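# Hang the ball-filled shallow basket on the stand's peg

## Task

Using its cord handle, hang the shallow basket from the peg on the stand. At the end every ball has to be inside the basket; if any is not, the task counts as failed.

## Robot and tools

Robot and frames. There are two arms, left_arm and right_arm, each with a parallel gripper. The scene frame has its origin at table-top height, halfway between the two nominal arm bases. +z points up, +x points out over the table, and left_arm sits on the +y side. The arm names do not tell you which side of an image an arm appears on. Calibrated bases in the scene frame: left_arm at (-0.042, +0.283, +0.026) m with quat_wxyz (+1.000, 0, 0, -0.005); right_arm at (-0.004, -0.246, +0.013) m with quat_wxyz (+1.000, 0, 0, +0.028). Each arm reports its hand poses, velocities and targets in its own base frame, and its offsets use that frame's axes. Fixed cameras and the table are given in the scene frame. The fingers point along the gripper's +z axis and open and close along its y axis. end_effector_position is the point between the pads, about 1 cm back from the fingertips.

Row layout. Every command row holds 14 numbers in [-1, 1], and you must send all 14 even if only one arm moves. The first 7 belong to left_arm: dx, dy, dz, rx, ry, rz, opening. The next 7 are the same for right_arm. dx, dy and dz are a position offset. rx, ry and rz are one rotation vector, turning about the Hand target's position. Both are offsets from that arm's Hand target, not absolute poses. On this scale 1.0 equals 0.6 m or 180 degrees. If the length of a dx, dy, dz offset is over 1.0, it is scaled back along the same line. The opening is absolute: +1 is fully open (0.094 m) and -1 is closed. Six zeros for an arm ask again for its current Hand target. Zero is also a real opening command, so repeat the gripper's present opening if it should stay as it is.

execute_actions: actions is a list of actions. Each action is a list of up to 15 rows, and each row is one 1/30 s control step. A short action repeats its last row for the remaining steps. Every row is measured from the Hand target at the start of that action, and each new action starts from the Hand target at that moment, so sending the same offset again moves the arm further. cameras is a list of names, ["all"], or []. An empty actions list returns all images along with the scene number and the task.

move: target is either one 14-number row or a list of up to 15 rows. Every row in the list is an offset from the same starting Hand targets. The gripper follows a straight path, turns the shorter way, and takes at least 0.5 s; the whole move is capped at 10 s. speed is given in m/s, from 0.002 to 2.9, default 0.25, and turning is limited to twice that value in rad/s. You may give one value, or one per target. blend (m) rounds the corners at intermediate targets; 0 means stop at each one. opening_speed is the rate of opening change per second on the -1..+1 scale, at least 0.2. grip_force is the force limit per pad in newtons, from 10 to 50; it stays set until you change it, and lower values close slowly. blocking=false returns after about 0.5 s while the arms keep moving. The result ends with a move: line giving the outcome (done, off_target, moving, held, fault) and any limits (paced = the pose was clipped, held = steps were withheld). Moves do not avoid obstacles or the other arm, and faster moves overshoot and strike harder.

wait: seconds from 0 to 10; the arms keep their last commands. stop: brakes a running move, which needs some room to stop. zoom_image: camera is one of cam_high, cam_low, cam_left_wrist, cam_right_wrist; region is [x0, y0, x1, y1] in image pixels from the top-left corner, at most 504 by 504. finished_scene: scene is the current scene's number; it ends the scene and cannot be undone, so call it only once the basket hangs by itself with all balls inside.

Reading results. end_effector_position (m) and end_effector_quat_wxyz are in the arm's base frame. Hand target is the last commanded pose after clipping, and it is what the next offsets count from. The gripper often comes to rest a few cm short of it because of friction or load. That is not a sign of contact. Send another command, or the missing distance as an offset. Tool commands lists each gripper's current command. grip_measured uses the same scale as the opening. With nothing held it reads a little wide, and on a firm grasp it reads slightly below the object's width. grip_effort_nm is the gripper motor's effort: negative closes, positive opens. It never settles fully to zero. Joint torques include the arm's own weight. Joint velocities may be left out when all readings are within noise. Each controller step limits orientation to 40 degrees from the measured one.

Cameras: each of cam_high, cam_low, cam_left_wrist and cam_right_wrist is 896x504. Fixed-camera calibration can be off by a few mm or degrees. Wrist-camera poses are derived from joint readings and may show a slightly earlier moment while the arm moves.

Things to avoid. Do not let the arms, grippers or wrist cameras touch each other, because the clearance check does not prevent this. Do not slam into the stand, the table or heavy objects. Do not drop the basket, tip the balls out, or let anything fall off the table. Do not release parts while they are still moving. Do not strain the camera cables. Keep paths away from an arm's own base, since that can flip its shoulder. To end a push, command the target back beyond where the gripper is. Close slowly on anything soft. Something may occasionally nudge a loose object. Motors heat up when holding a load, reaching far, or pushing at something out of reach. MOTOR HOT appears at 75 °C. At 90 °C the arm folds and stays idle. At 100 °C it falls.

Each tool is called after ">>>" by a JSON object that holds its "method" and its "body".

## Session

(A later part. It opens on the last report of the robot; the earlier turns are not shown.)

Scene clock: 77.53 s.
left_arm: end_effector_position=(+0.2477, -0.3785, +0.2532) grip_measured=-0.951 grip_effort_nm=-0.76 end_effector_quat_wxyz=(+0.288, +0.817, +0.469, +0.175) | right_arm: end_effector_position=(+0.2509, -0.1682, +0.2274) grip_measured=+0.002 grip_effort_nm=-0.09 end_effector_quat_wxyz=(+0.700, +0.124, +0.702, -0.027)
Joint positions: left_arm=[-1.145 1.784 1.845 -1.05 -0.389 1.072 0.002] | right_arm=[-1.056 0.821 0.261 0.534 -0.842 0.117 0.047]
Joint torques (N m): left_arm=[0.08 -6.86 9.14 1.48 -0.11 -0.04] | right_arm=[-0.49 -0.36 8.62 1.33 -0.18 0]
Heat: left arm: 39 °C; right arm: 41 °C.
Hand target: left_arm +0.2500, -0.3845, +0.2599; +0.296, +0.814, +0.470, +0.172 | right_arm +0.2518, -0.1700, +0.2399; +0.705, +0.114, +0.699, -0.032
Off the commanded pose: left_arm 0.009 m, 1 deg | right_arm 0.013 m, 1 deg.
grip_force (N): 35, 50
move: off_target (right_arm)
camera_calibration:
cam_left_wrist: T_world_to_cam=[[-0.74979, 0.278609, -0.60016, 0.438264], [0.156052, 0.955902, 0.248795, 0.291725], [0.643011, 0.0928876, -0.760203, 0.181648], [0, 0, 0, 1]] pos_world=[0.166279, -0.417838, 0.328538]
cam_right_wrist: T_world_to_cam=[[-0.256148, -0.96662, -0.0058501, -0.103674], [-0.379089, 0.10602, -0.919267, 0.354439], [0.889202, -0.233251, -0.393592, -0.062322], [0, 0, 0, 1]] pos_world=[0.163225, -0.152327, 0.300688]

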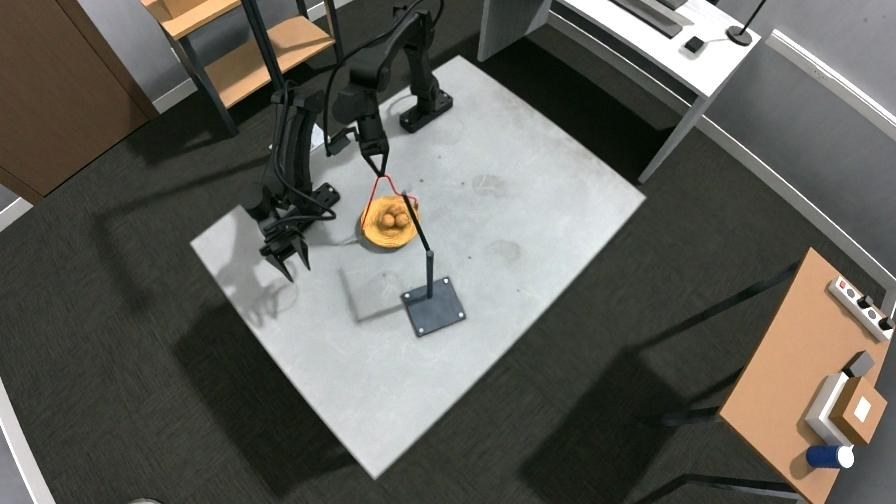

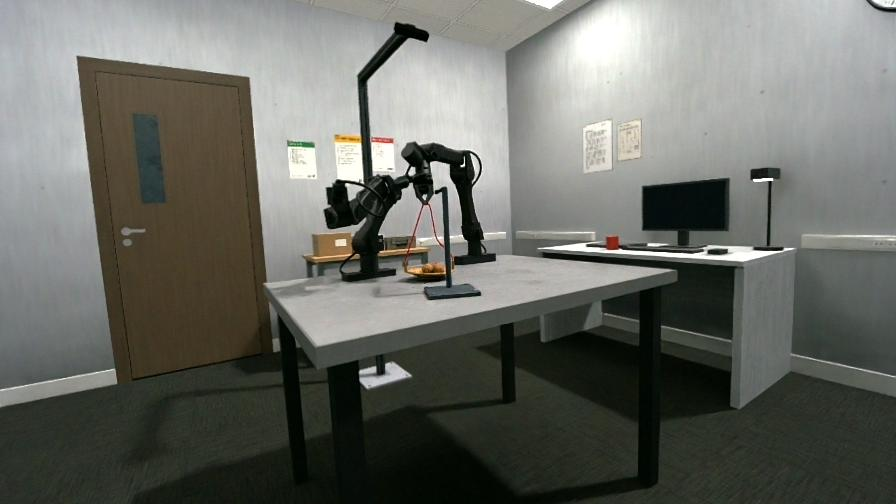

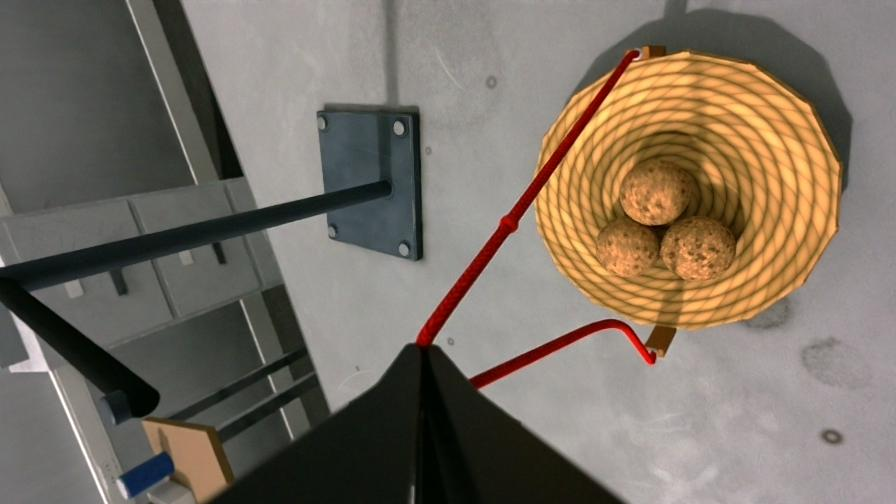

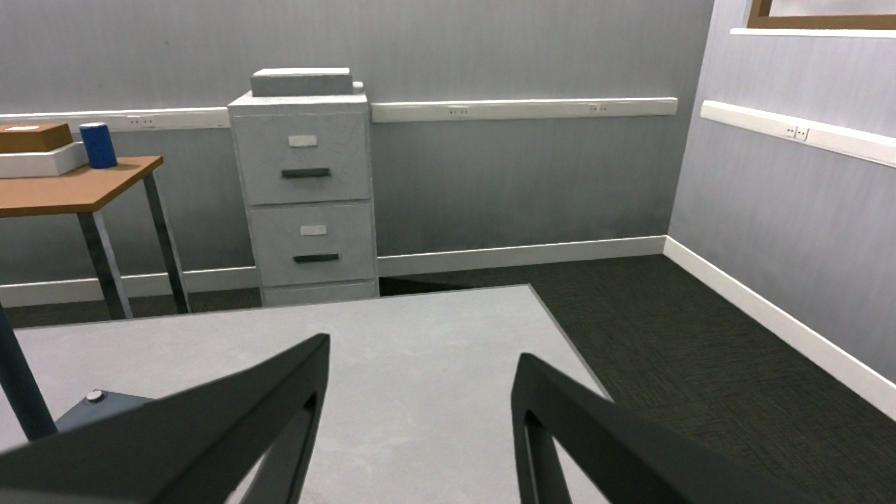

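>>> {"method": "move", "body": {"target": [0, -0.008, 0.0133, 0, 0, 0, -1, 0, 0, 0, 0, 0, 0, 0], "speed": 0.03, "cameras": ["cam_low", "cam_left_wrist"]}}

>>> {"method": "zoom_image", "body": {"camera": "cam_low", "region": [370, 170, 490, 300]}}

Scene clock: 88.17 s.
left_arm: end_effector_position=(+0.2486, -0.3805, +0.2585) grip_measured=-0.951 grip_effort_nm=-0.76 end_effector_quat_wxyz=(+0.281, +0.819, +0.468, +0.175) | right_arm: end_effector_position=(+0.2509, -0.1682, +0.2274) grip_measured=+0.002 grip_effort_nm=-0.09 end_effector_quat_wxyz=(+0.700, +0.124, +0.702, -0.027)
Joint positions: left_arm=[-1.145 1.816 1.914 -1.103 -0.389 1.072 0.002] | right_arm=[-1.056 0.821 0.261 0.534 -0.842 0.117 0.047]
Joint torques (N m): left_arm=[-0.35 -7.17 9.32 1.54 -0.15 -0.09] | right_arm=[-0.47 -0.4 8.65 1.35 -0.16 -0.02]
Motor temperatures (°C): left_arm=[30 33 42 31 28 26 27] | right_arm=[24 28 41 27 27 24 24]
Heat: left arm: 42 °C; right arm: 41 °C.
Hand target: left_arm +0.2500, -0.3892, +0.2680; +0.296, +0.814, +0.470, +0.172 | right_arm +0.2518, -0.1700, +0.2399; +0.705, +0.114, +0.699, -0.032
Off the commanded pose: left_arm 0.013 m, 2 deg | right_arm 0.013 m, 1 deg.
grip_force (N): 35, 50
move: off_target (left_arm, right_arm)
camera_calibration:
cam_left_wrist: T_world_to_cam=[[-0.753461, 0.286495, -0.591792, 0.444448], [0.1578, 0.952562, 0.26024, 0.28747], [0.638276, 0.102696, -0.762927, 0.191002], [0, 0, 0, 1]] pos_world=[0.167599, -0.42078, 0.33393]
Images, in order (width x height): cam_low 896x504, cam_left_wrist 896x504.

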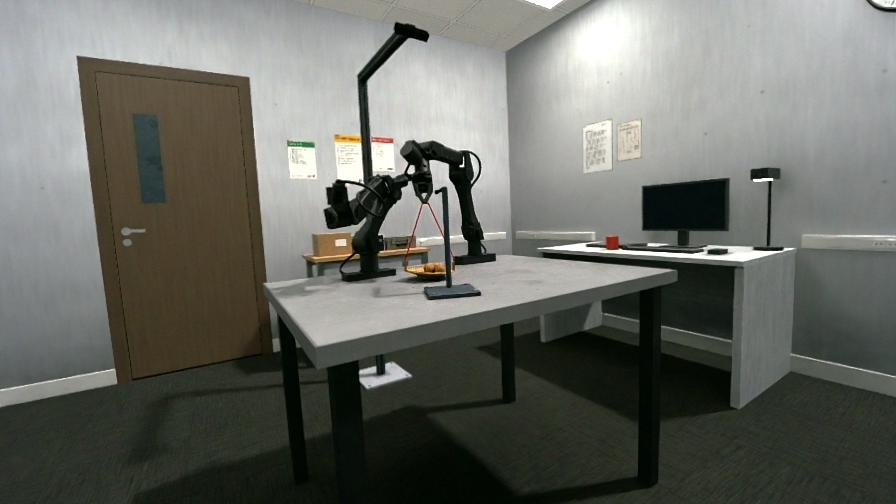

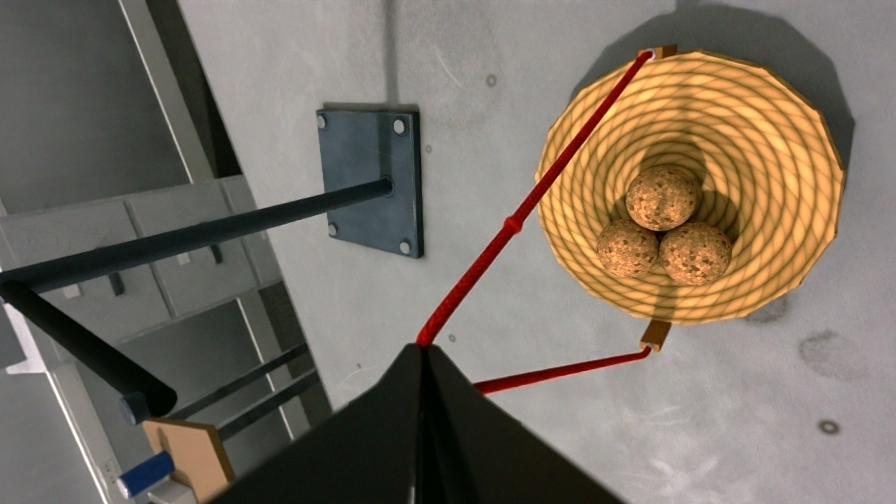

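Scaled by 3.877 from the camera's 896x504 image, which has a finer 1280x720 frame.

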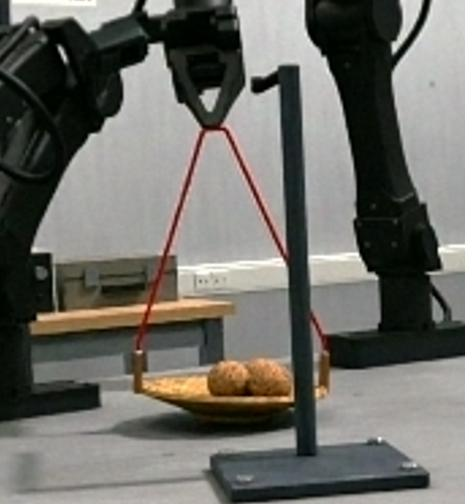

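>>> {"method": "move", "body": {"target": [0.0, 0.005, 0.19, 0, 0, 0, -1, 0, 0, 0, 0, 0, 0, 0], "speed": 0.04, "cameras": ["all"]}}

>>> {"method": "zoom_image", "body": {"camera": "cam_low", "region": [370, 130, 490, 300]}}

Scene clock: 93.10 s.
left_arm: end_effector_position=(+0.2476, -0.3801, +0.3738) grip_measured=-0.951 grip_effort_nm=-0.76 end_effector_quat_wxyz=(+0.340, +0.806, +0.451, +0.175) | right_arm: end_effector_position=(+0.2509, -0.1682, +0.2274) grip_measured=+0.002 grip_effort_nm=-0.10 end_effector_quat_wxyz=(+0.700, +0.124, +0.702, -0.027)
Joint positions: left_arm=[-1.145 2.09 2.813 -1.591 -0.385 1.119 0.002] | right_arm=[-1.056 0.821 0.261 0.534 -0.842 0.117 0.047]
Joint torques (N m): left_arm=[-0.35 -7.43 6.75 1.93 -0.24 -0.01] | right_arm=[-0.47 -0.39 8.65 1.33 -0.17 0]
Heat: left arm: 41 °C; right arm: 41 °C.
Hand target: left_arm +0.2500, -0.3862, +0.3819; +0.296, +0.814, +0.470, +0.172 | right_arm +0.2518, -0.1700, +0.2399; +0.705, +0.114, +0.699, -0.032
Off the commanded pose: left_arm 0.010 m, 6 deg | right_arm 0.013 m, 1 deg.
joint read past its limit (left arm) — joint 4 (wrist pitch), lower limit.
joint sent to its limit (left arm) — joint 4 (wrist pitch), lower limit. The joint targets are off in orientation, not in position.
grip_force (N): 35, 50
move: off_target (left_arm, right_arm)
camera_calibration:
cam_left_wrist: T_world_to_cam=[[-0.69943, 0.251913, -0.668832, 0.514098], [0.178964, 0.96774, 0.177344, 0.28883], [0.691931, 0.00434274, -0.72195, 0.213511], [0, 0, 0, 1]] pos_world=[0.16015, -0.409948, 0.446767]
cam_right_wrist: T_world_to_cam=[[-0.256148, -0.96662, -0.0058501, -0.103674], [-0.379089, 0.10602, -0.919267, 0.354439], [0.889202, -0.233251, -0.393592, -0.062322], [0, 0, 0, 1]] pos_world=[0.163225, -0.152327, 0.300688]

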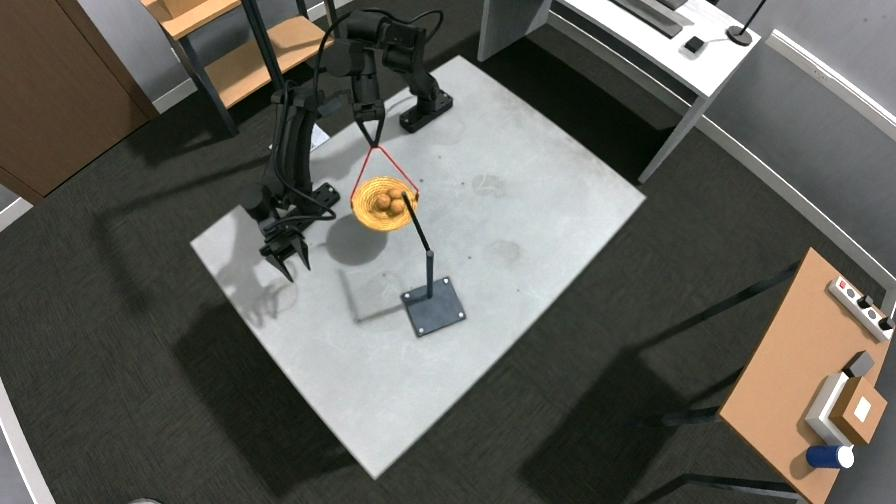

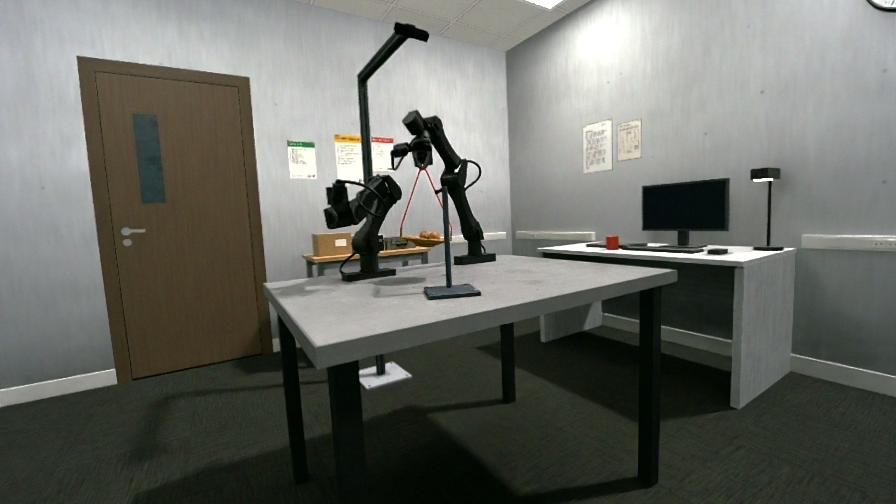

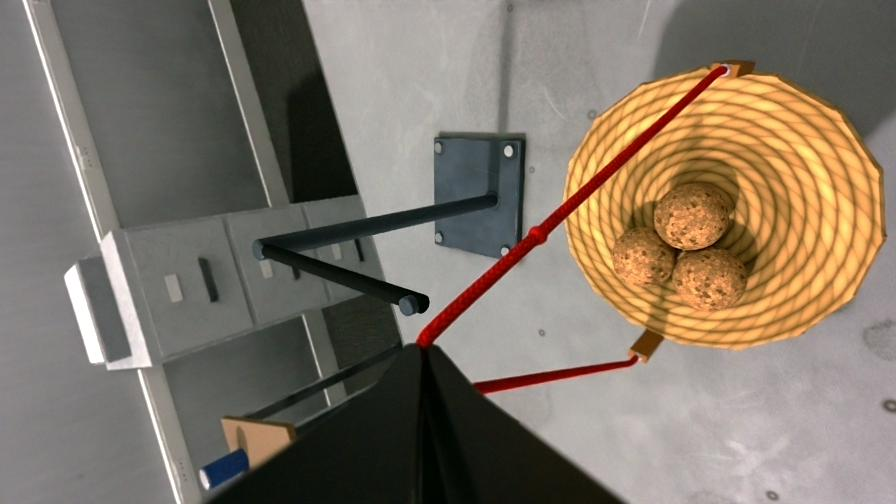

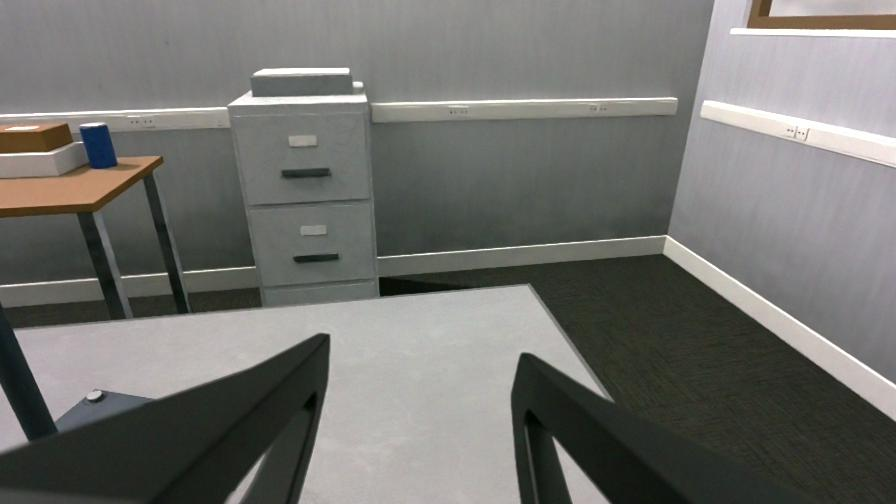

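Scaled by 2.965 from the camera's 896x504 image, which has a finer 1280x720 frame.

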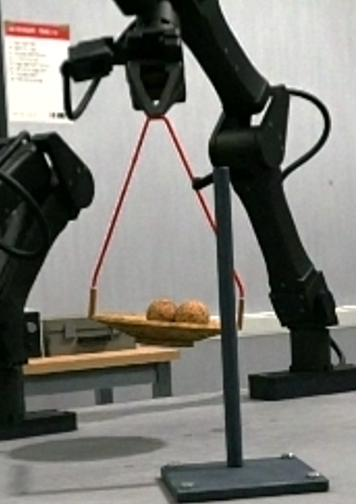

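>>> {"method": "zoom_image", "body": {"camera": "cam_left_wrist", "region": [240, 180, 540, 360]}}

Scaled by 1.680 from the camera's 896x504 image, which has a finer 1280x720 frame.

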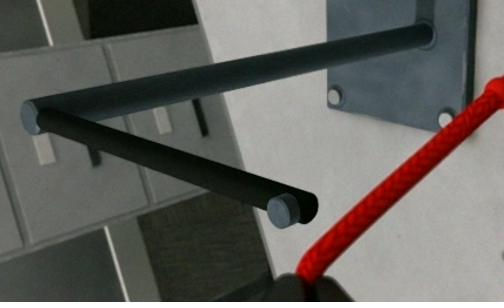

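>>> {"method": "move", "body": {"target": [0.07, 0.0303, 0.0168, -0.048, -0.0473, -0.1663, -1, 0, 0, 0, 0, 0, 0, 0], "speed": 0.06, "cameras": ["all"]}}

>>> {"method": "zoom_image", "body": {"camera": "cam_low", "region": [370, 130, 490, 300]}}

>>> {"method": "zoom_image", "body": {"camera": "cam_high", "region": [320, 120, 480, 260]}}

Scene clock: 113.03 s.
left_arm: end_effector_position=(+0.2972, -0.3690, +0.3592) grip_measured=-0.951 grip_effort_nm=-0.76 end_effector_quat_wxyz=(+0.379, +0.886, +0.246, +0.104) | right_arm: end_effector_position=(+0.2509, -0.1682, +0.2274) grip_measured=+0.002 grip_effort_nm=-0.09 end_effector_quat_wxyz=(+0.700, +0.124, +0.702, -0.027)
Joint positions: left_arm=[-0.843 1.892 2.359 -1.24 0.136 1.699 0.002] | right_arm=[-1.056 0.821 0.261 0.534 -0.842 0.117 0.047]
Joint torques (N m): left_arm=[0.27 -12.6 5.72 2.35 0.31 0] | right_arm=[-0.44 -0.4 8.68 1.32 -0.18 -0.01]
Heat: left arm: 39 °C; right arm: 41 °C.
Hand target: left_arm +0.2920, -0.3681, +0.3920; +0.424, +0.868, +0.232, +0.113 | right_arm +0.2518, -0.1700, +0.2399; +0.705, +0.114, +0.699, -0.032
Off the commanded pose: left_arm 0.033 m, 6 deg | right_arm 0.013 m, 1 deg.
grip_force (N): 35, 50
move: off_target (left_arm, right_arm)
camera_calibration:
cam_left_wrist: T_world_to_cam=[[-0.490262, 0.535474, -0.687685, 0.58541], [0.590748, 0.784279, 0.189534, 0.0773732], [0.640827, -0.313327, -0.700833, 0.0589821], [0, 0, 0, 1]] pos_world=[0.203499, -0.355673, 0.429249]
cam_right_wrist: T_world_to_cam=[[-0.256148, -0.96662, -0.0058501, -0.103674], [-0.379089, 0.10602, -0.919267, 0.354439], [0.889202, -0.233251, -0.393592, -0.062322], [0, 0, 0, 1]] pos_world=[0.163225, -0.152327, 0.300688]

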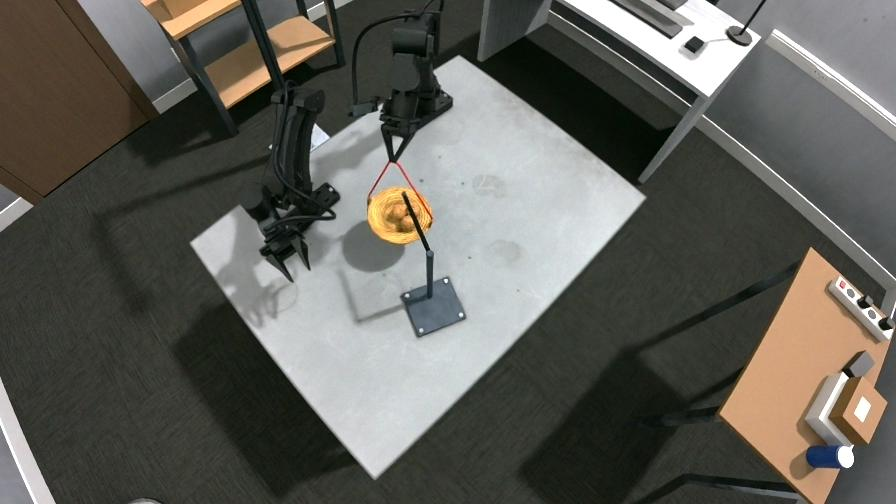

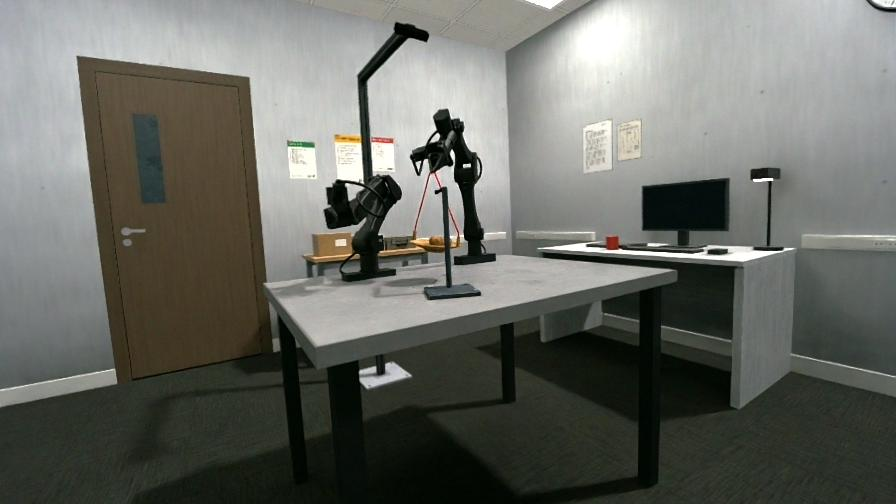

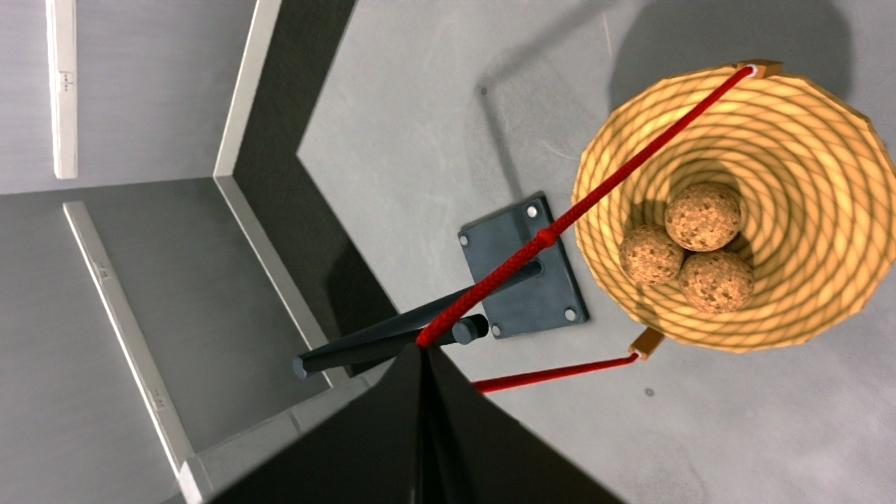

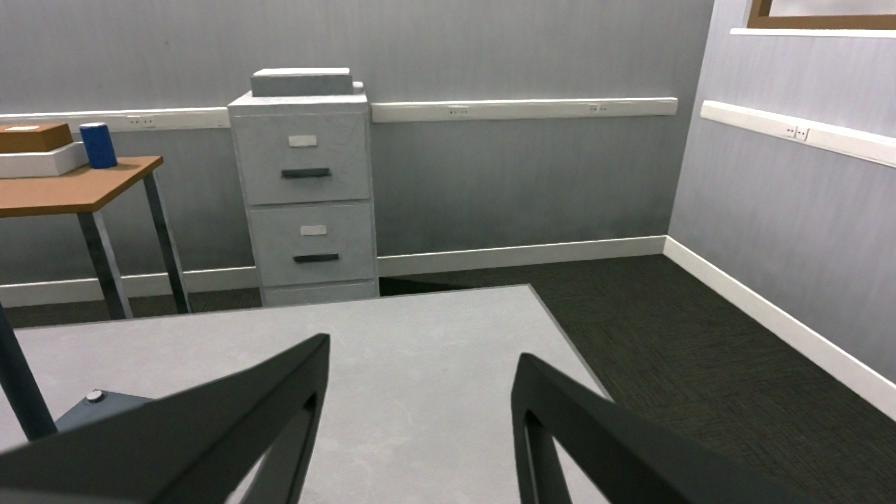

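Scaled by 2.965 from the camera's 896x504 image, which has a finer 1280x720 frame.

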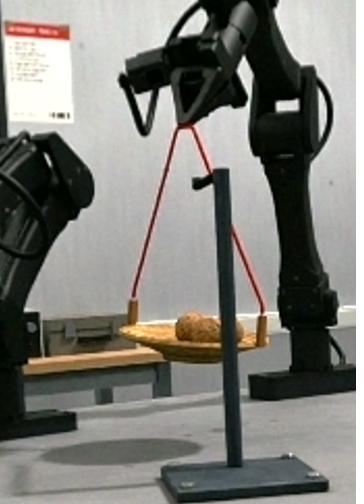

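Scaled by 3.150 from the camera's 896x504 image, which has a finer 1280x720 frame.

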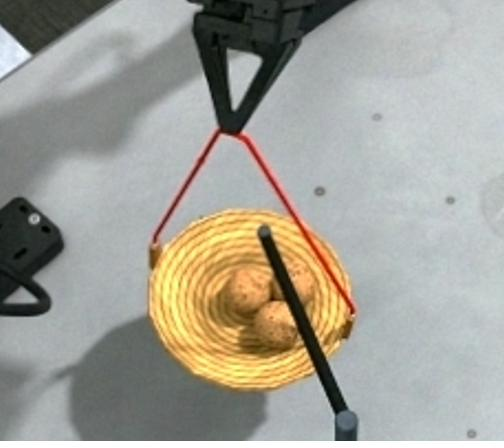

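>>> {"method": "move", "body": {"target": [0.072, -0.0217, 0.0167, 0, 0, 0, -1, 0, 0, 0, 0, 0, 0, 0], "speed": 0.04, "cameras": ["all"]}}

>>> {"method": "zoom_image", "body": {"camera": "cam_low", "region": [370, 130, 490, 300]}}

>>> {"method": "zoom_image", "body": {"camera": "cam_high", "region": [320, 120, 480, 260]}}

Scene clock: 118.63 s.
left_arm: end_effector_position=(+0.3335, -0.3754, +0.3914) grip_measured=-0.951 grip_effort_nm=-0.76 end_effector_quat_wxyz=(+0.421, +0.866, +0.241, +0.123) | right_arm: end_effector_position=(+0.2509, -0.1682, +0.2274) grip_measured=+0.002 grip_effort_nm=-0.09 end_effector_quat_wxyz=(+0.700, +0.124, +0.702, -0.027)
Joint positions: left_arm=[-0.78 2.129 2.83 -1.378 0.185 1.729 0.002] | right_arm=[-1.056 0.821 0.261 0.534 -0.842 0.117 0.047]
Joint torques (N m): left_arm=[0.29 -8.18 7.28 2.24 0.34 0.02] | right_arm=[-0.5 -0.32 8.65 1.33 -0.17 0]
Heat: left arm: 39 °C; right arm: 41 °C.
Hand target: left_arm +0.3352, -0.3812, +0.4020; +0.424, +0.868, +0.232, +0.113 | right_arm +0.2518, -0.1700, +0.2399; +0.705, +0.114, +0.699, -0.032
Off the commanded pose: left_arm 0.012 m, 2 deg | right_arm 0.013 m, 1 deg.
elbow stopped short (left arm): the move would have taken joint 3 (elbow) straighter than the controller allows.
grip_force (N): 35, 50
move: off_target (left_arm, right_arm)
camera_calibration:
cam_left_wrist: T_world_to_cam=[[-0.448108, 0.474836, -0.757449, 0.619277], [0.574835, 0.80194, 0.162654, 0.0772424], [0.684663, -0.362522, -0.632309, -0.00364476], [0, 0, 0, 1]] pos_world=[0.235597, -0.357321, 0.454203]
cam_right_wrist: T_world_to_cam=[[-0.256148, -0.96662, -0.0058501, -0.103674], [-0.379089, 0.10602, -0.919267, 0.354439], [0.889202, -0.233251, -0.393592, -0.062322], [0, 0, 0, 1]] pos_world=[0.163225, -0.152327, 0.300688]

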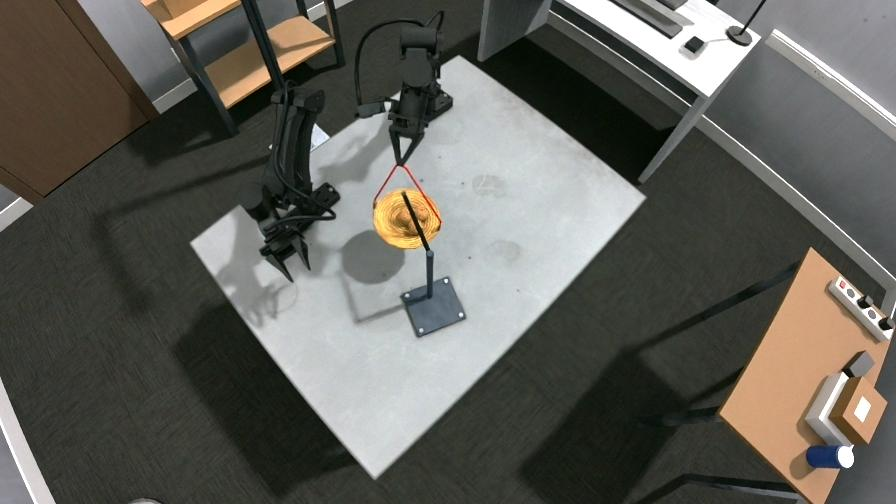

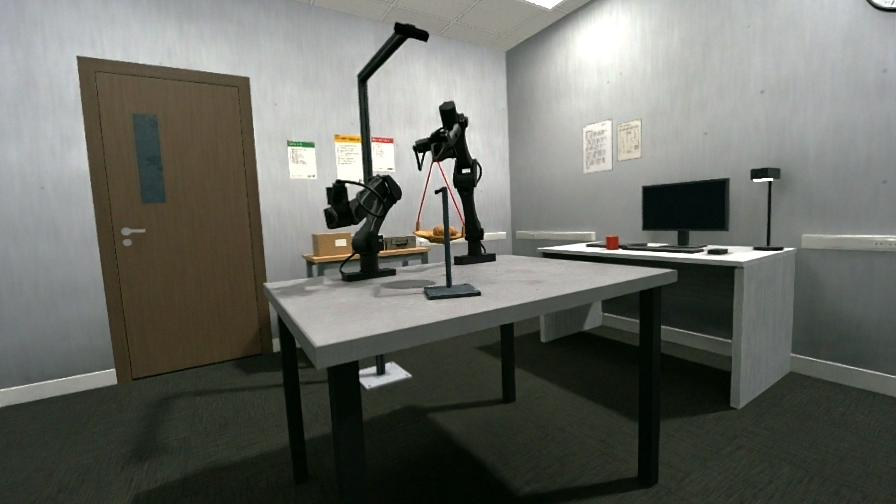

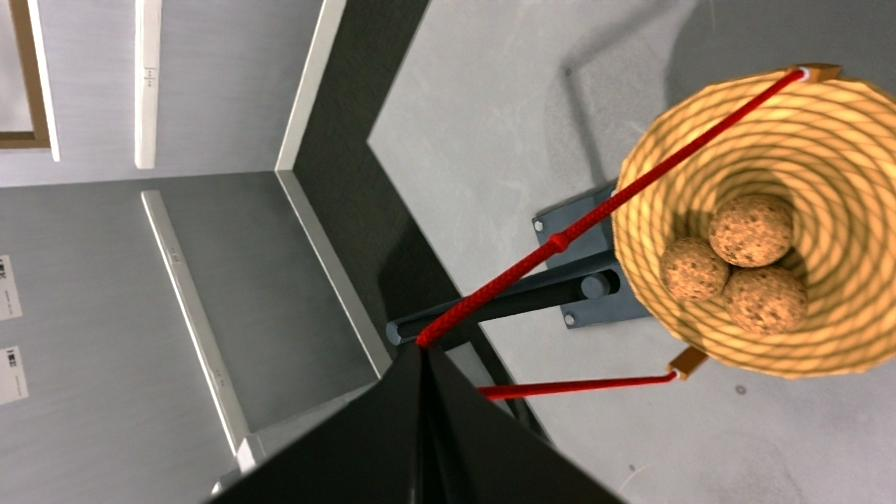

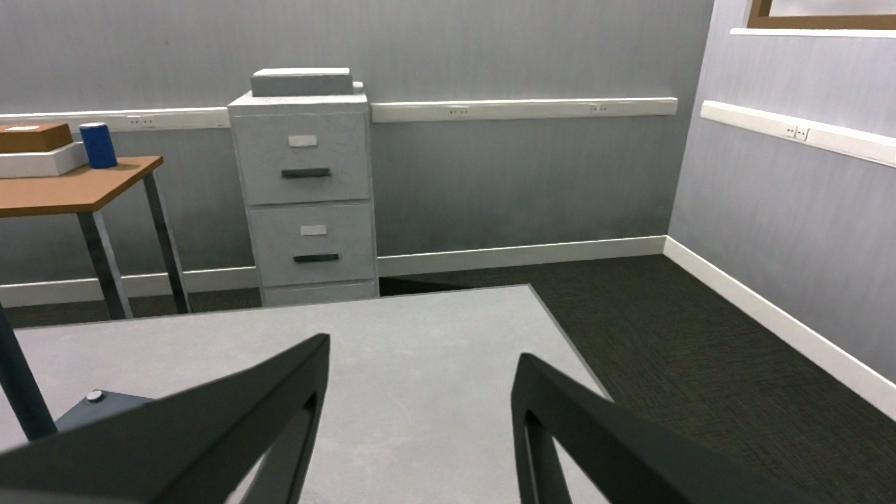

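Scaled by 2.965 from the camera's 896x504 image, which has a finer 1280x720 frame.

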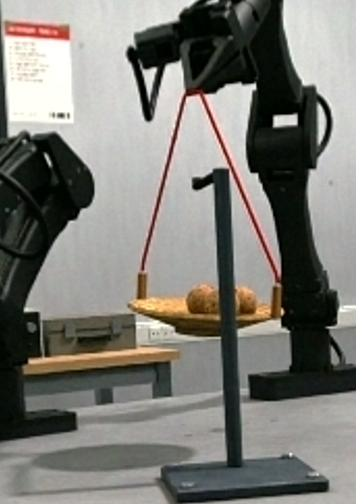

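Scaled by 3.150 from the camera's 896x504 image, which has a finer 1280x720 frame.

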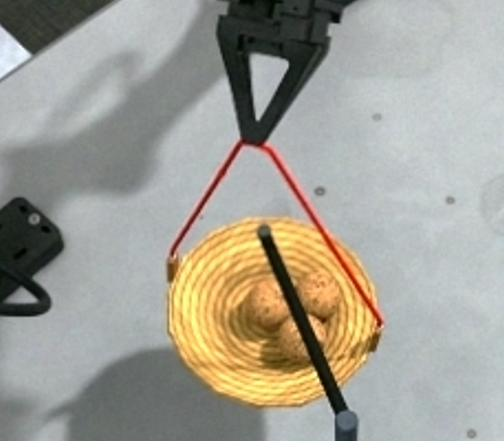

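>>> {"method": "move", "body": {"target": [0.0613, -0.0247, -0.045, 0, 0, 0, -1, 0, 0, 0, 0, 0, 0, 0], "speed": 0.04, "cameras": ["all"]}}

>>> {"method": "zoom_image", "body": {"camera": "cam_low", "region": [370, 130, 490, 300]}}

>>> {"method": "zoom_image", "body": {"camera": "cam_high", "region": [320, 120, 480, 260]}}

Scene clock: 122.37 s.
left_arm: end_effector_position=(+0.3667, -0.3869, +0.3602) grip_measured=-0.951 grip_effort_nm=-0.76 end_effector_quat_wxyz=(+0.411, +0.870, +0.244, +0.118) | right_arm: end_effector_position=(+0.2509, -0.1682, +0.2274) grip_measured=+0.002 grip_effort_nm=-0.09 end_effector_quat_wxyz=(+0.700, +0.124, +0.702, -0.027)
Joint positions: left_arm=[-0.743 2.215 2.83 -1.32 0.212 1.753 0.002] | right_arm=[-1.056 0.821 0.261 0.534 -0.842 0.117 0.047]
Joint torques (N m): left_arm=[0.32 -9.07 7.64 2.44 0.37 0.01] | right_arm=[-0.43 -0.34 8.66 1.33 -0.18 -0.01]
Heat: left arm: 39 °C; right arm: 41 °C.
Hand target: left_arm +0.3720, -0.3959, +0.3751; +0.424, +0.868, +0.232, +0.113 | right_arm +0.2518, -0.1700, +0.2399; +0.705, +0.114, +0.699, -0.032
Off the commanded pose: left_arm 0.018 m, 2 deg | right_arm 0.013 m, 1 deg.
elbow stopped short (left arm): the move would have taken joint 3 (elbow) straighter than the controller allows.
grip_force (N): 35, 50
move: off_target (left_arm, right_arm)
camera_calibration:
cam_left_wrist: T_world_to_cam=[[-0.461742, 0.486348, -0.741795, 0.619818], [0.575802, 0.800476, 0.166405, 0.0701889], [0.67472, -0.350291, -0.649653, -0.0355262], [0, 0, 0, 1]] pos_world=[0.269751, -0.370076, 0.425018]
cam_right_wrist: T_world_to_cam=[[-0.256148, -0.96662, -0.0058501, -0.103674], [-0.379089, 0.10602, -0.919267, 0.354439], [0.889202, -0.233251, -0.393592, -0.062322], [0, 0, 0, 1]] pos_world=[0.163225, -0.152327, 0.300688]

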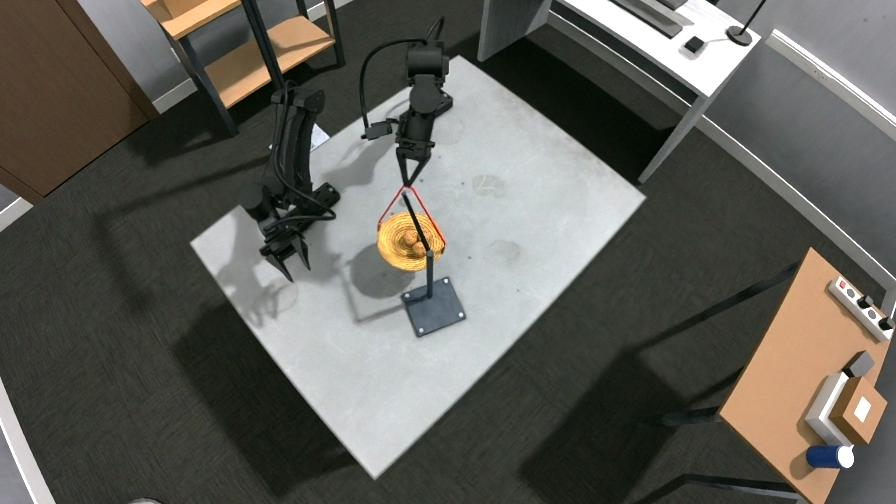

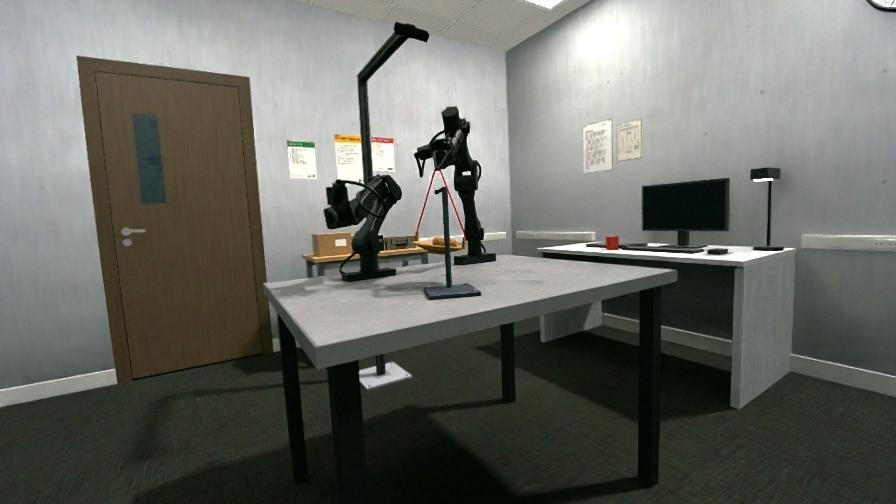

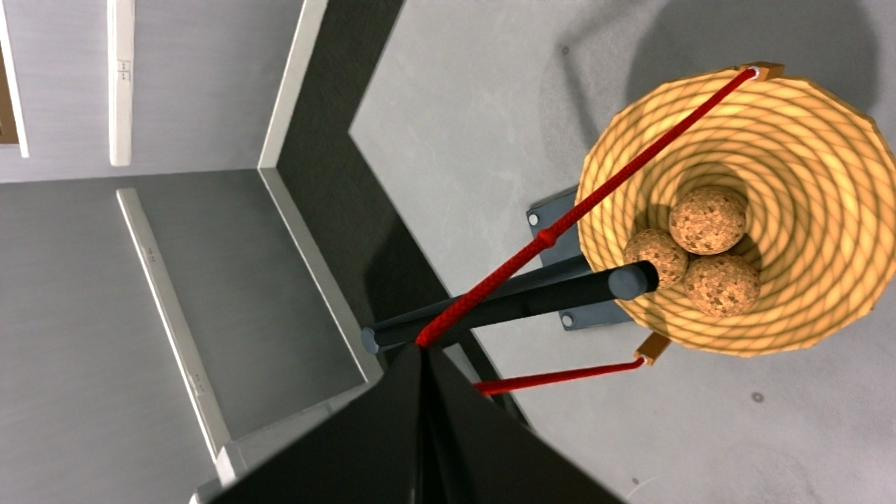

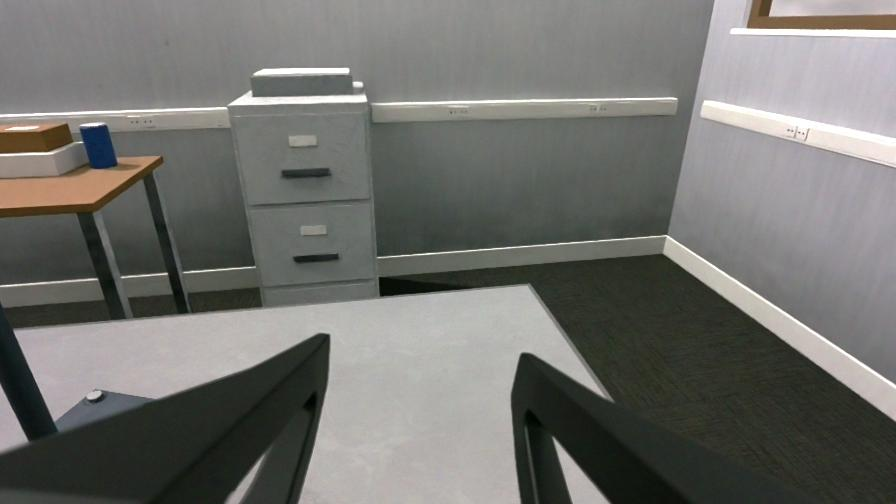

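Scaled by 2.965 from the camera's 896x504 image, which has a finer 1280x720 frame.

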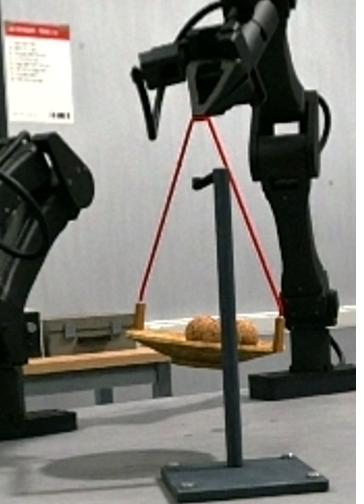

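Scaled by 3.150 from the camera's 896x504 image, which has a finer 1280x720 frame.

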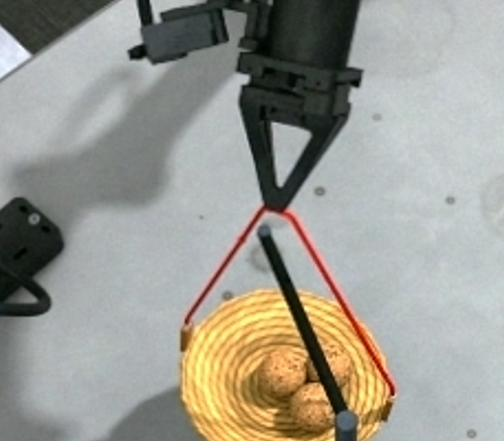

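>>> {"method": "move", "body": {"target": [0.0, 0.0, -0.0667, 0, 0, 0, -1, 0, 0, 0, 0, 0, 0, 0], "speed": 0.03}}

Scene clock: 126.10 s.
left_arm: end_effector_position=(+0.3763, -0.3971, +0.2987) grip_measured=-0.952 grip_effort_nm=-0.76 end_effector_quat_wxyz=(+0.382, +0.885, +0.246, +0.100) | right_arm: end_effector_position=(+0.2509, -0.1682, +0.2274) grip_measured=+0.002 grip_effort_nm=-0.09 end_effector_quat_wxyz=(+0.700, +0.124, +0.702, -0.027)
Joint positions: left_arm=[-0.743 2.094 2.372 -1.06 0.217 1.765 0.002] | right_arm=[-1.056 0.821 0.261 0.534 -0.842 0.117 0.047]
Joint torques (N m): left_arm=[0.39 -15.68 5.63 2.32 0.33 -0.01] | right_arm=[-0.46 -0.38 8.68 1.33 -0.17 -0.01]
Motor temperatures (°C): left_arm=[30 35 39 36 28 26 28] | right_arm=[24 28 41 28 27 24 24]
Heat: left arm: 39 °C; right arm: 41 °C.
Hand target: left_arm +0.3720, -0.3959, +0.3350; +0.424, +0.868, +0.232, +0.113 | right_arm +0.2518, -0.1700, +0.2399; +0.705, +0.114, +0.699, -0.032
Off the commanded pose: left_arm 0.037 m, 6 deg | right_arm 0.013 m, 1 deg.
grip_force (N): 35, 50
move: off_target (left_arm, right_arm)


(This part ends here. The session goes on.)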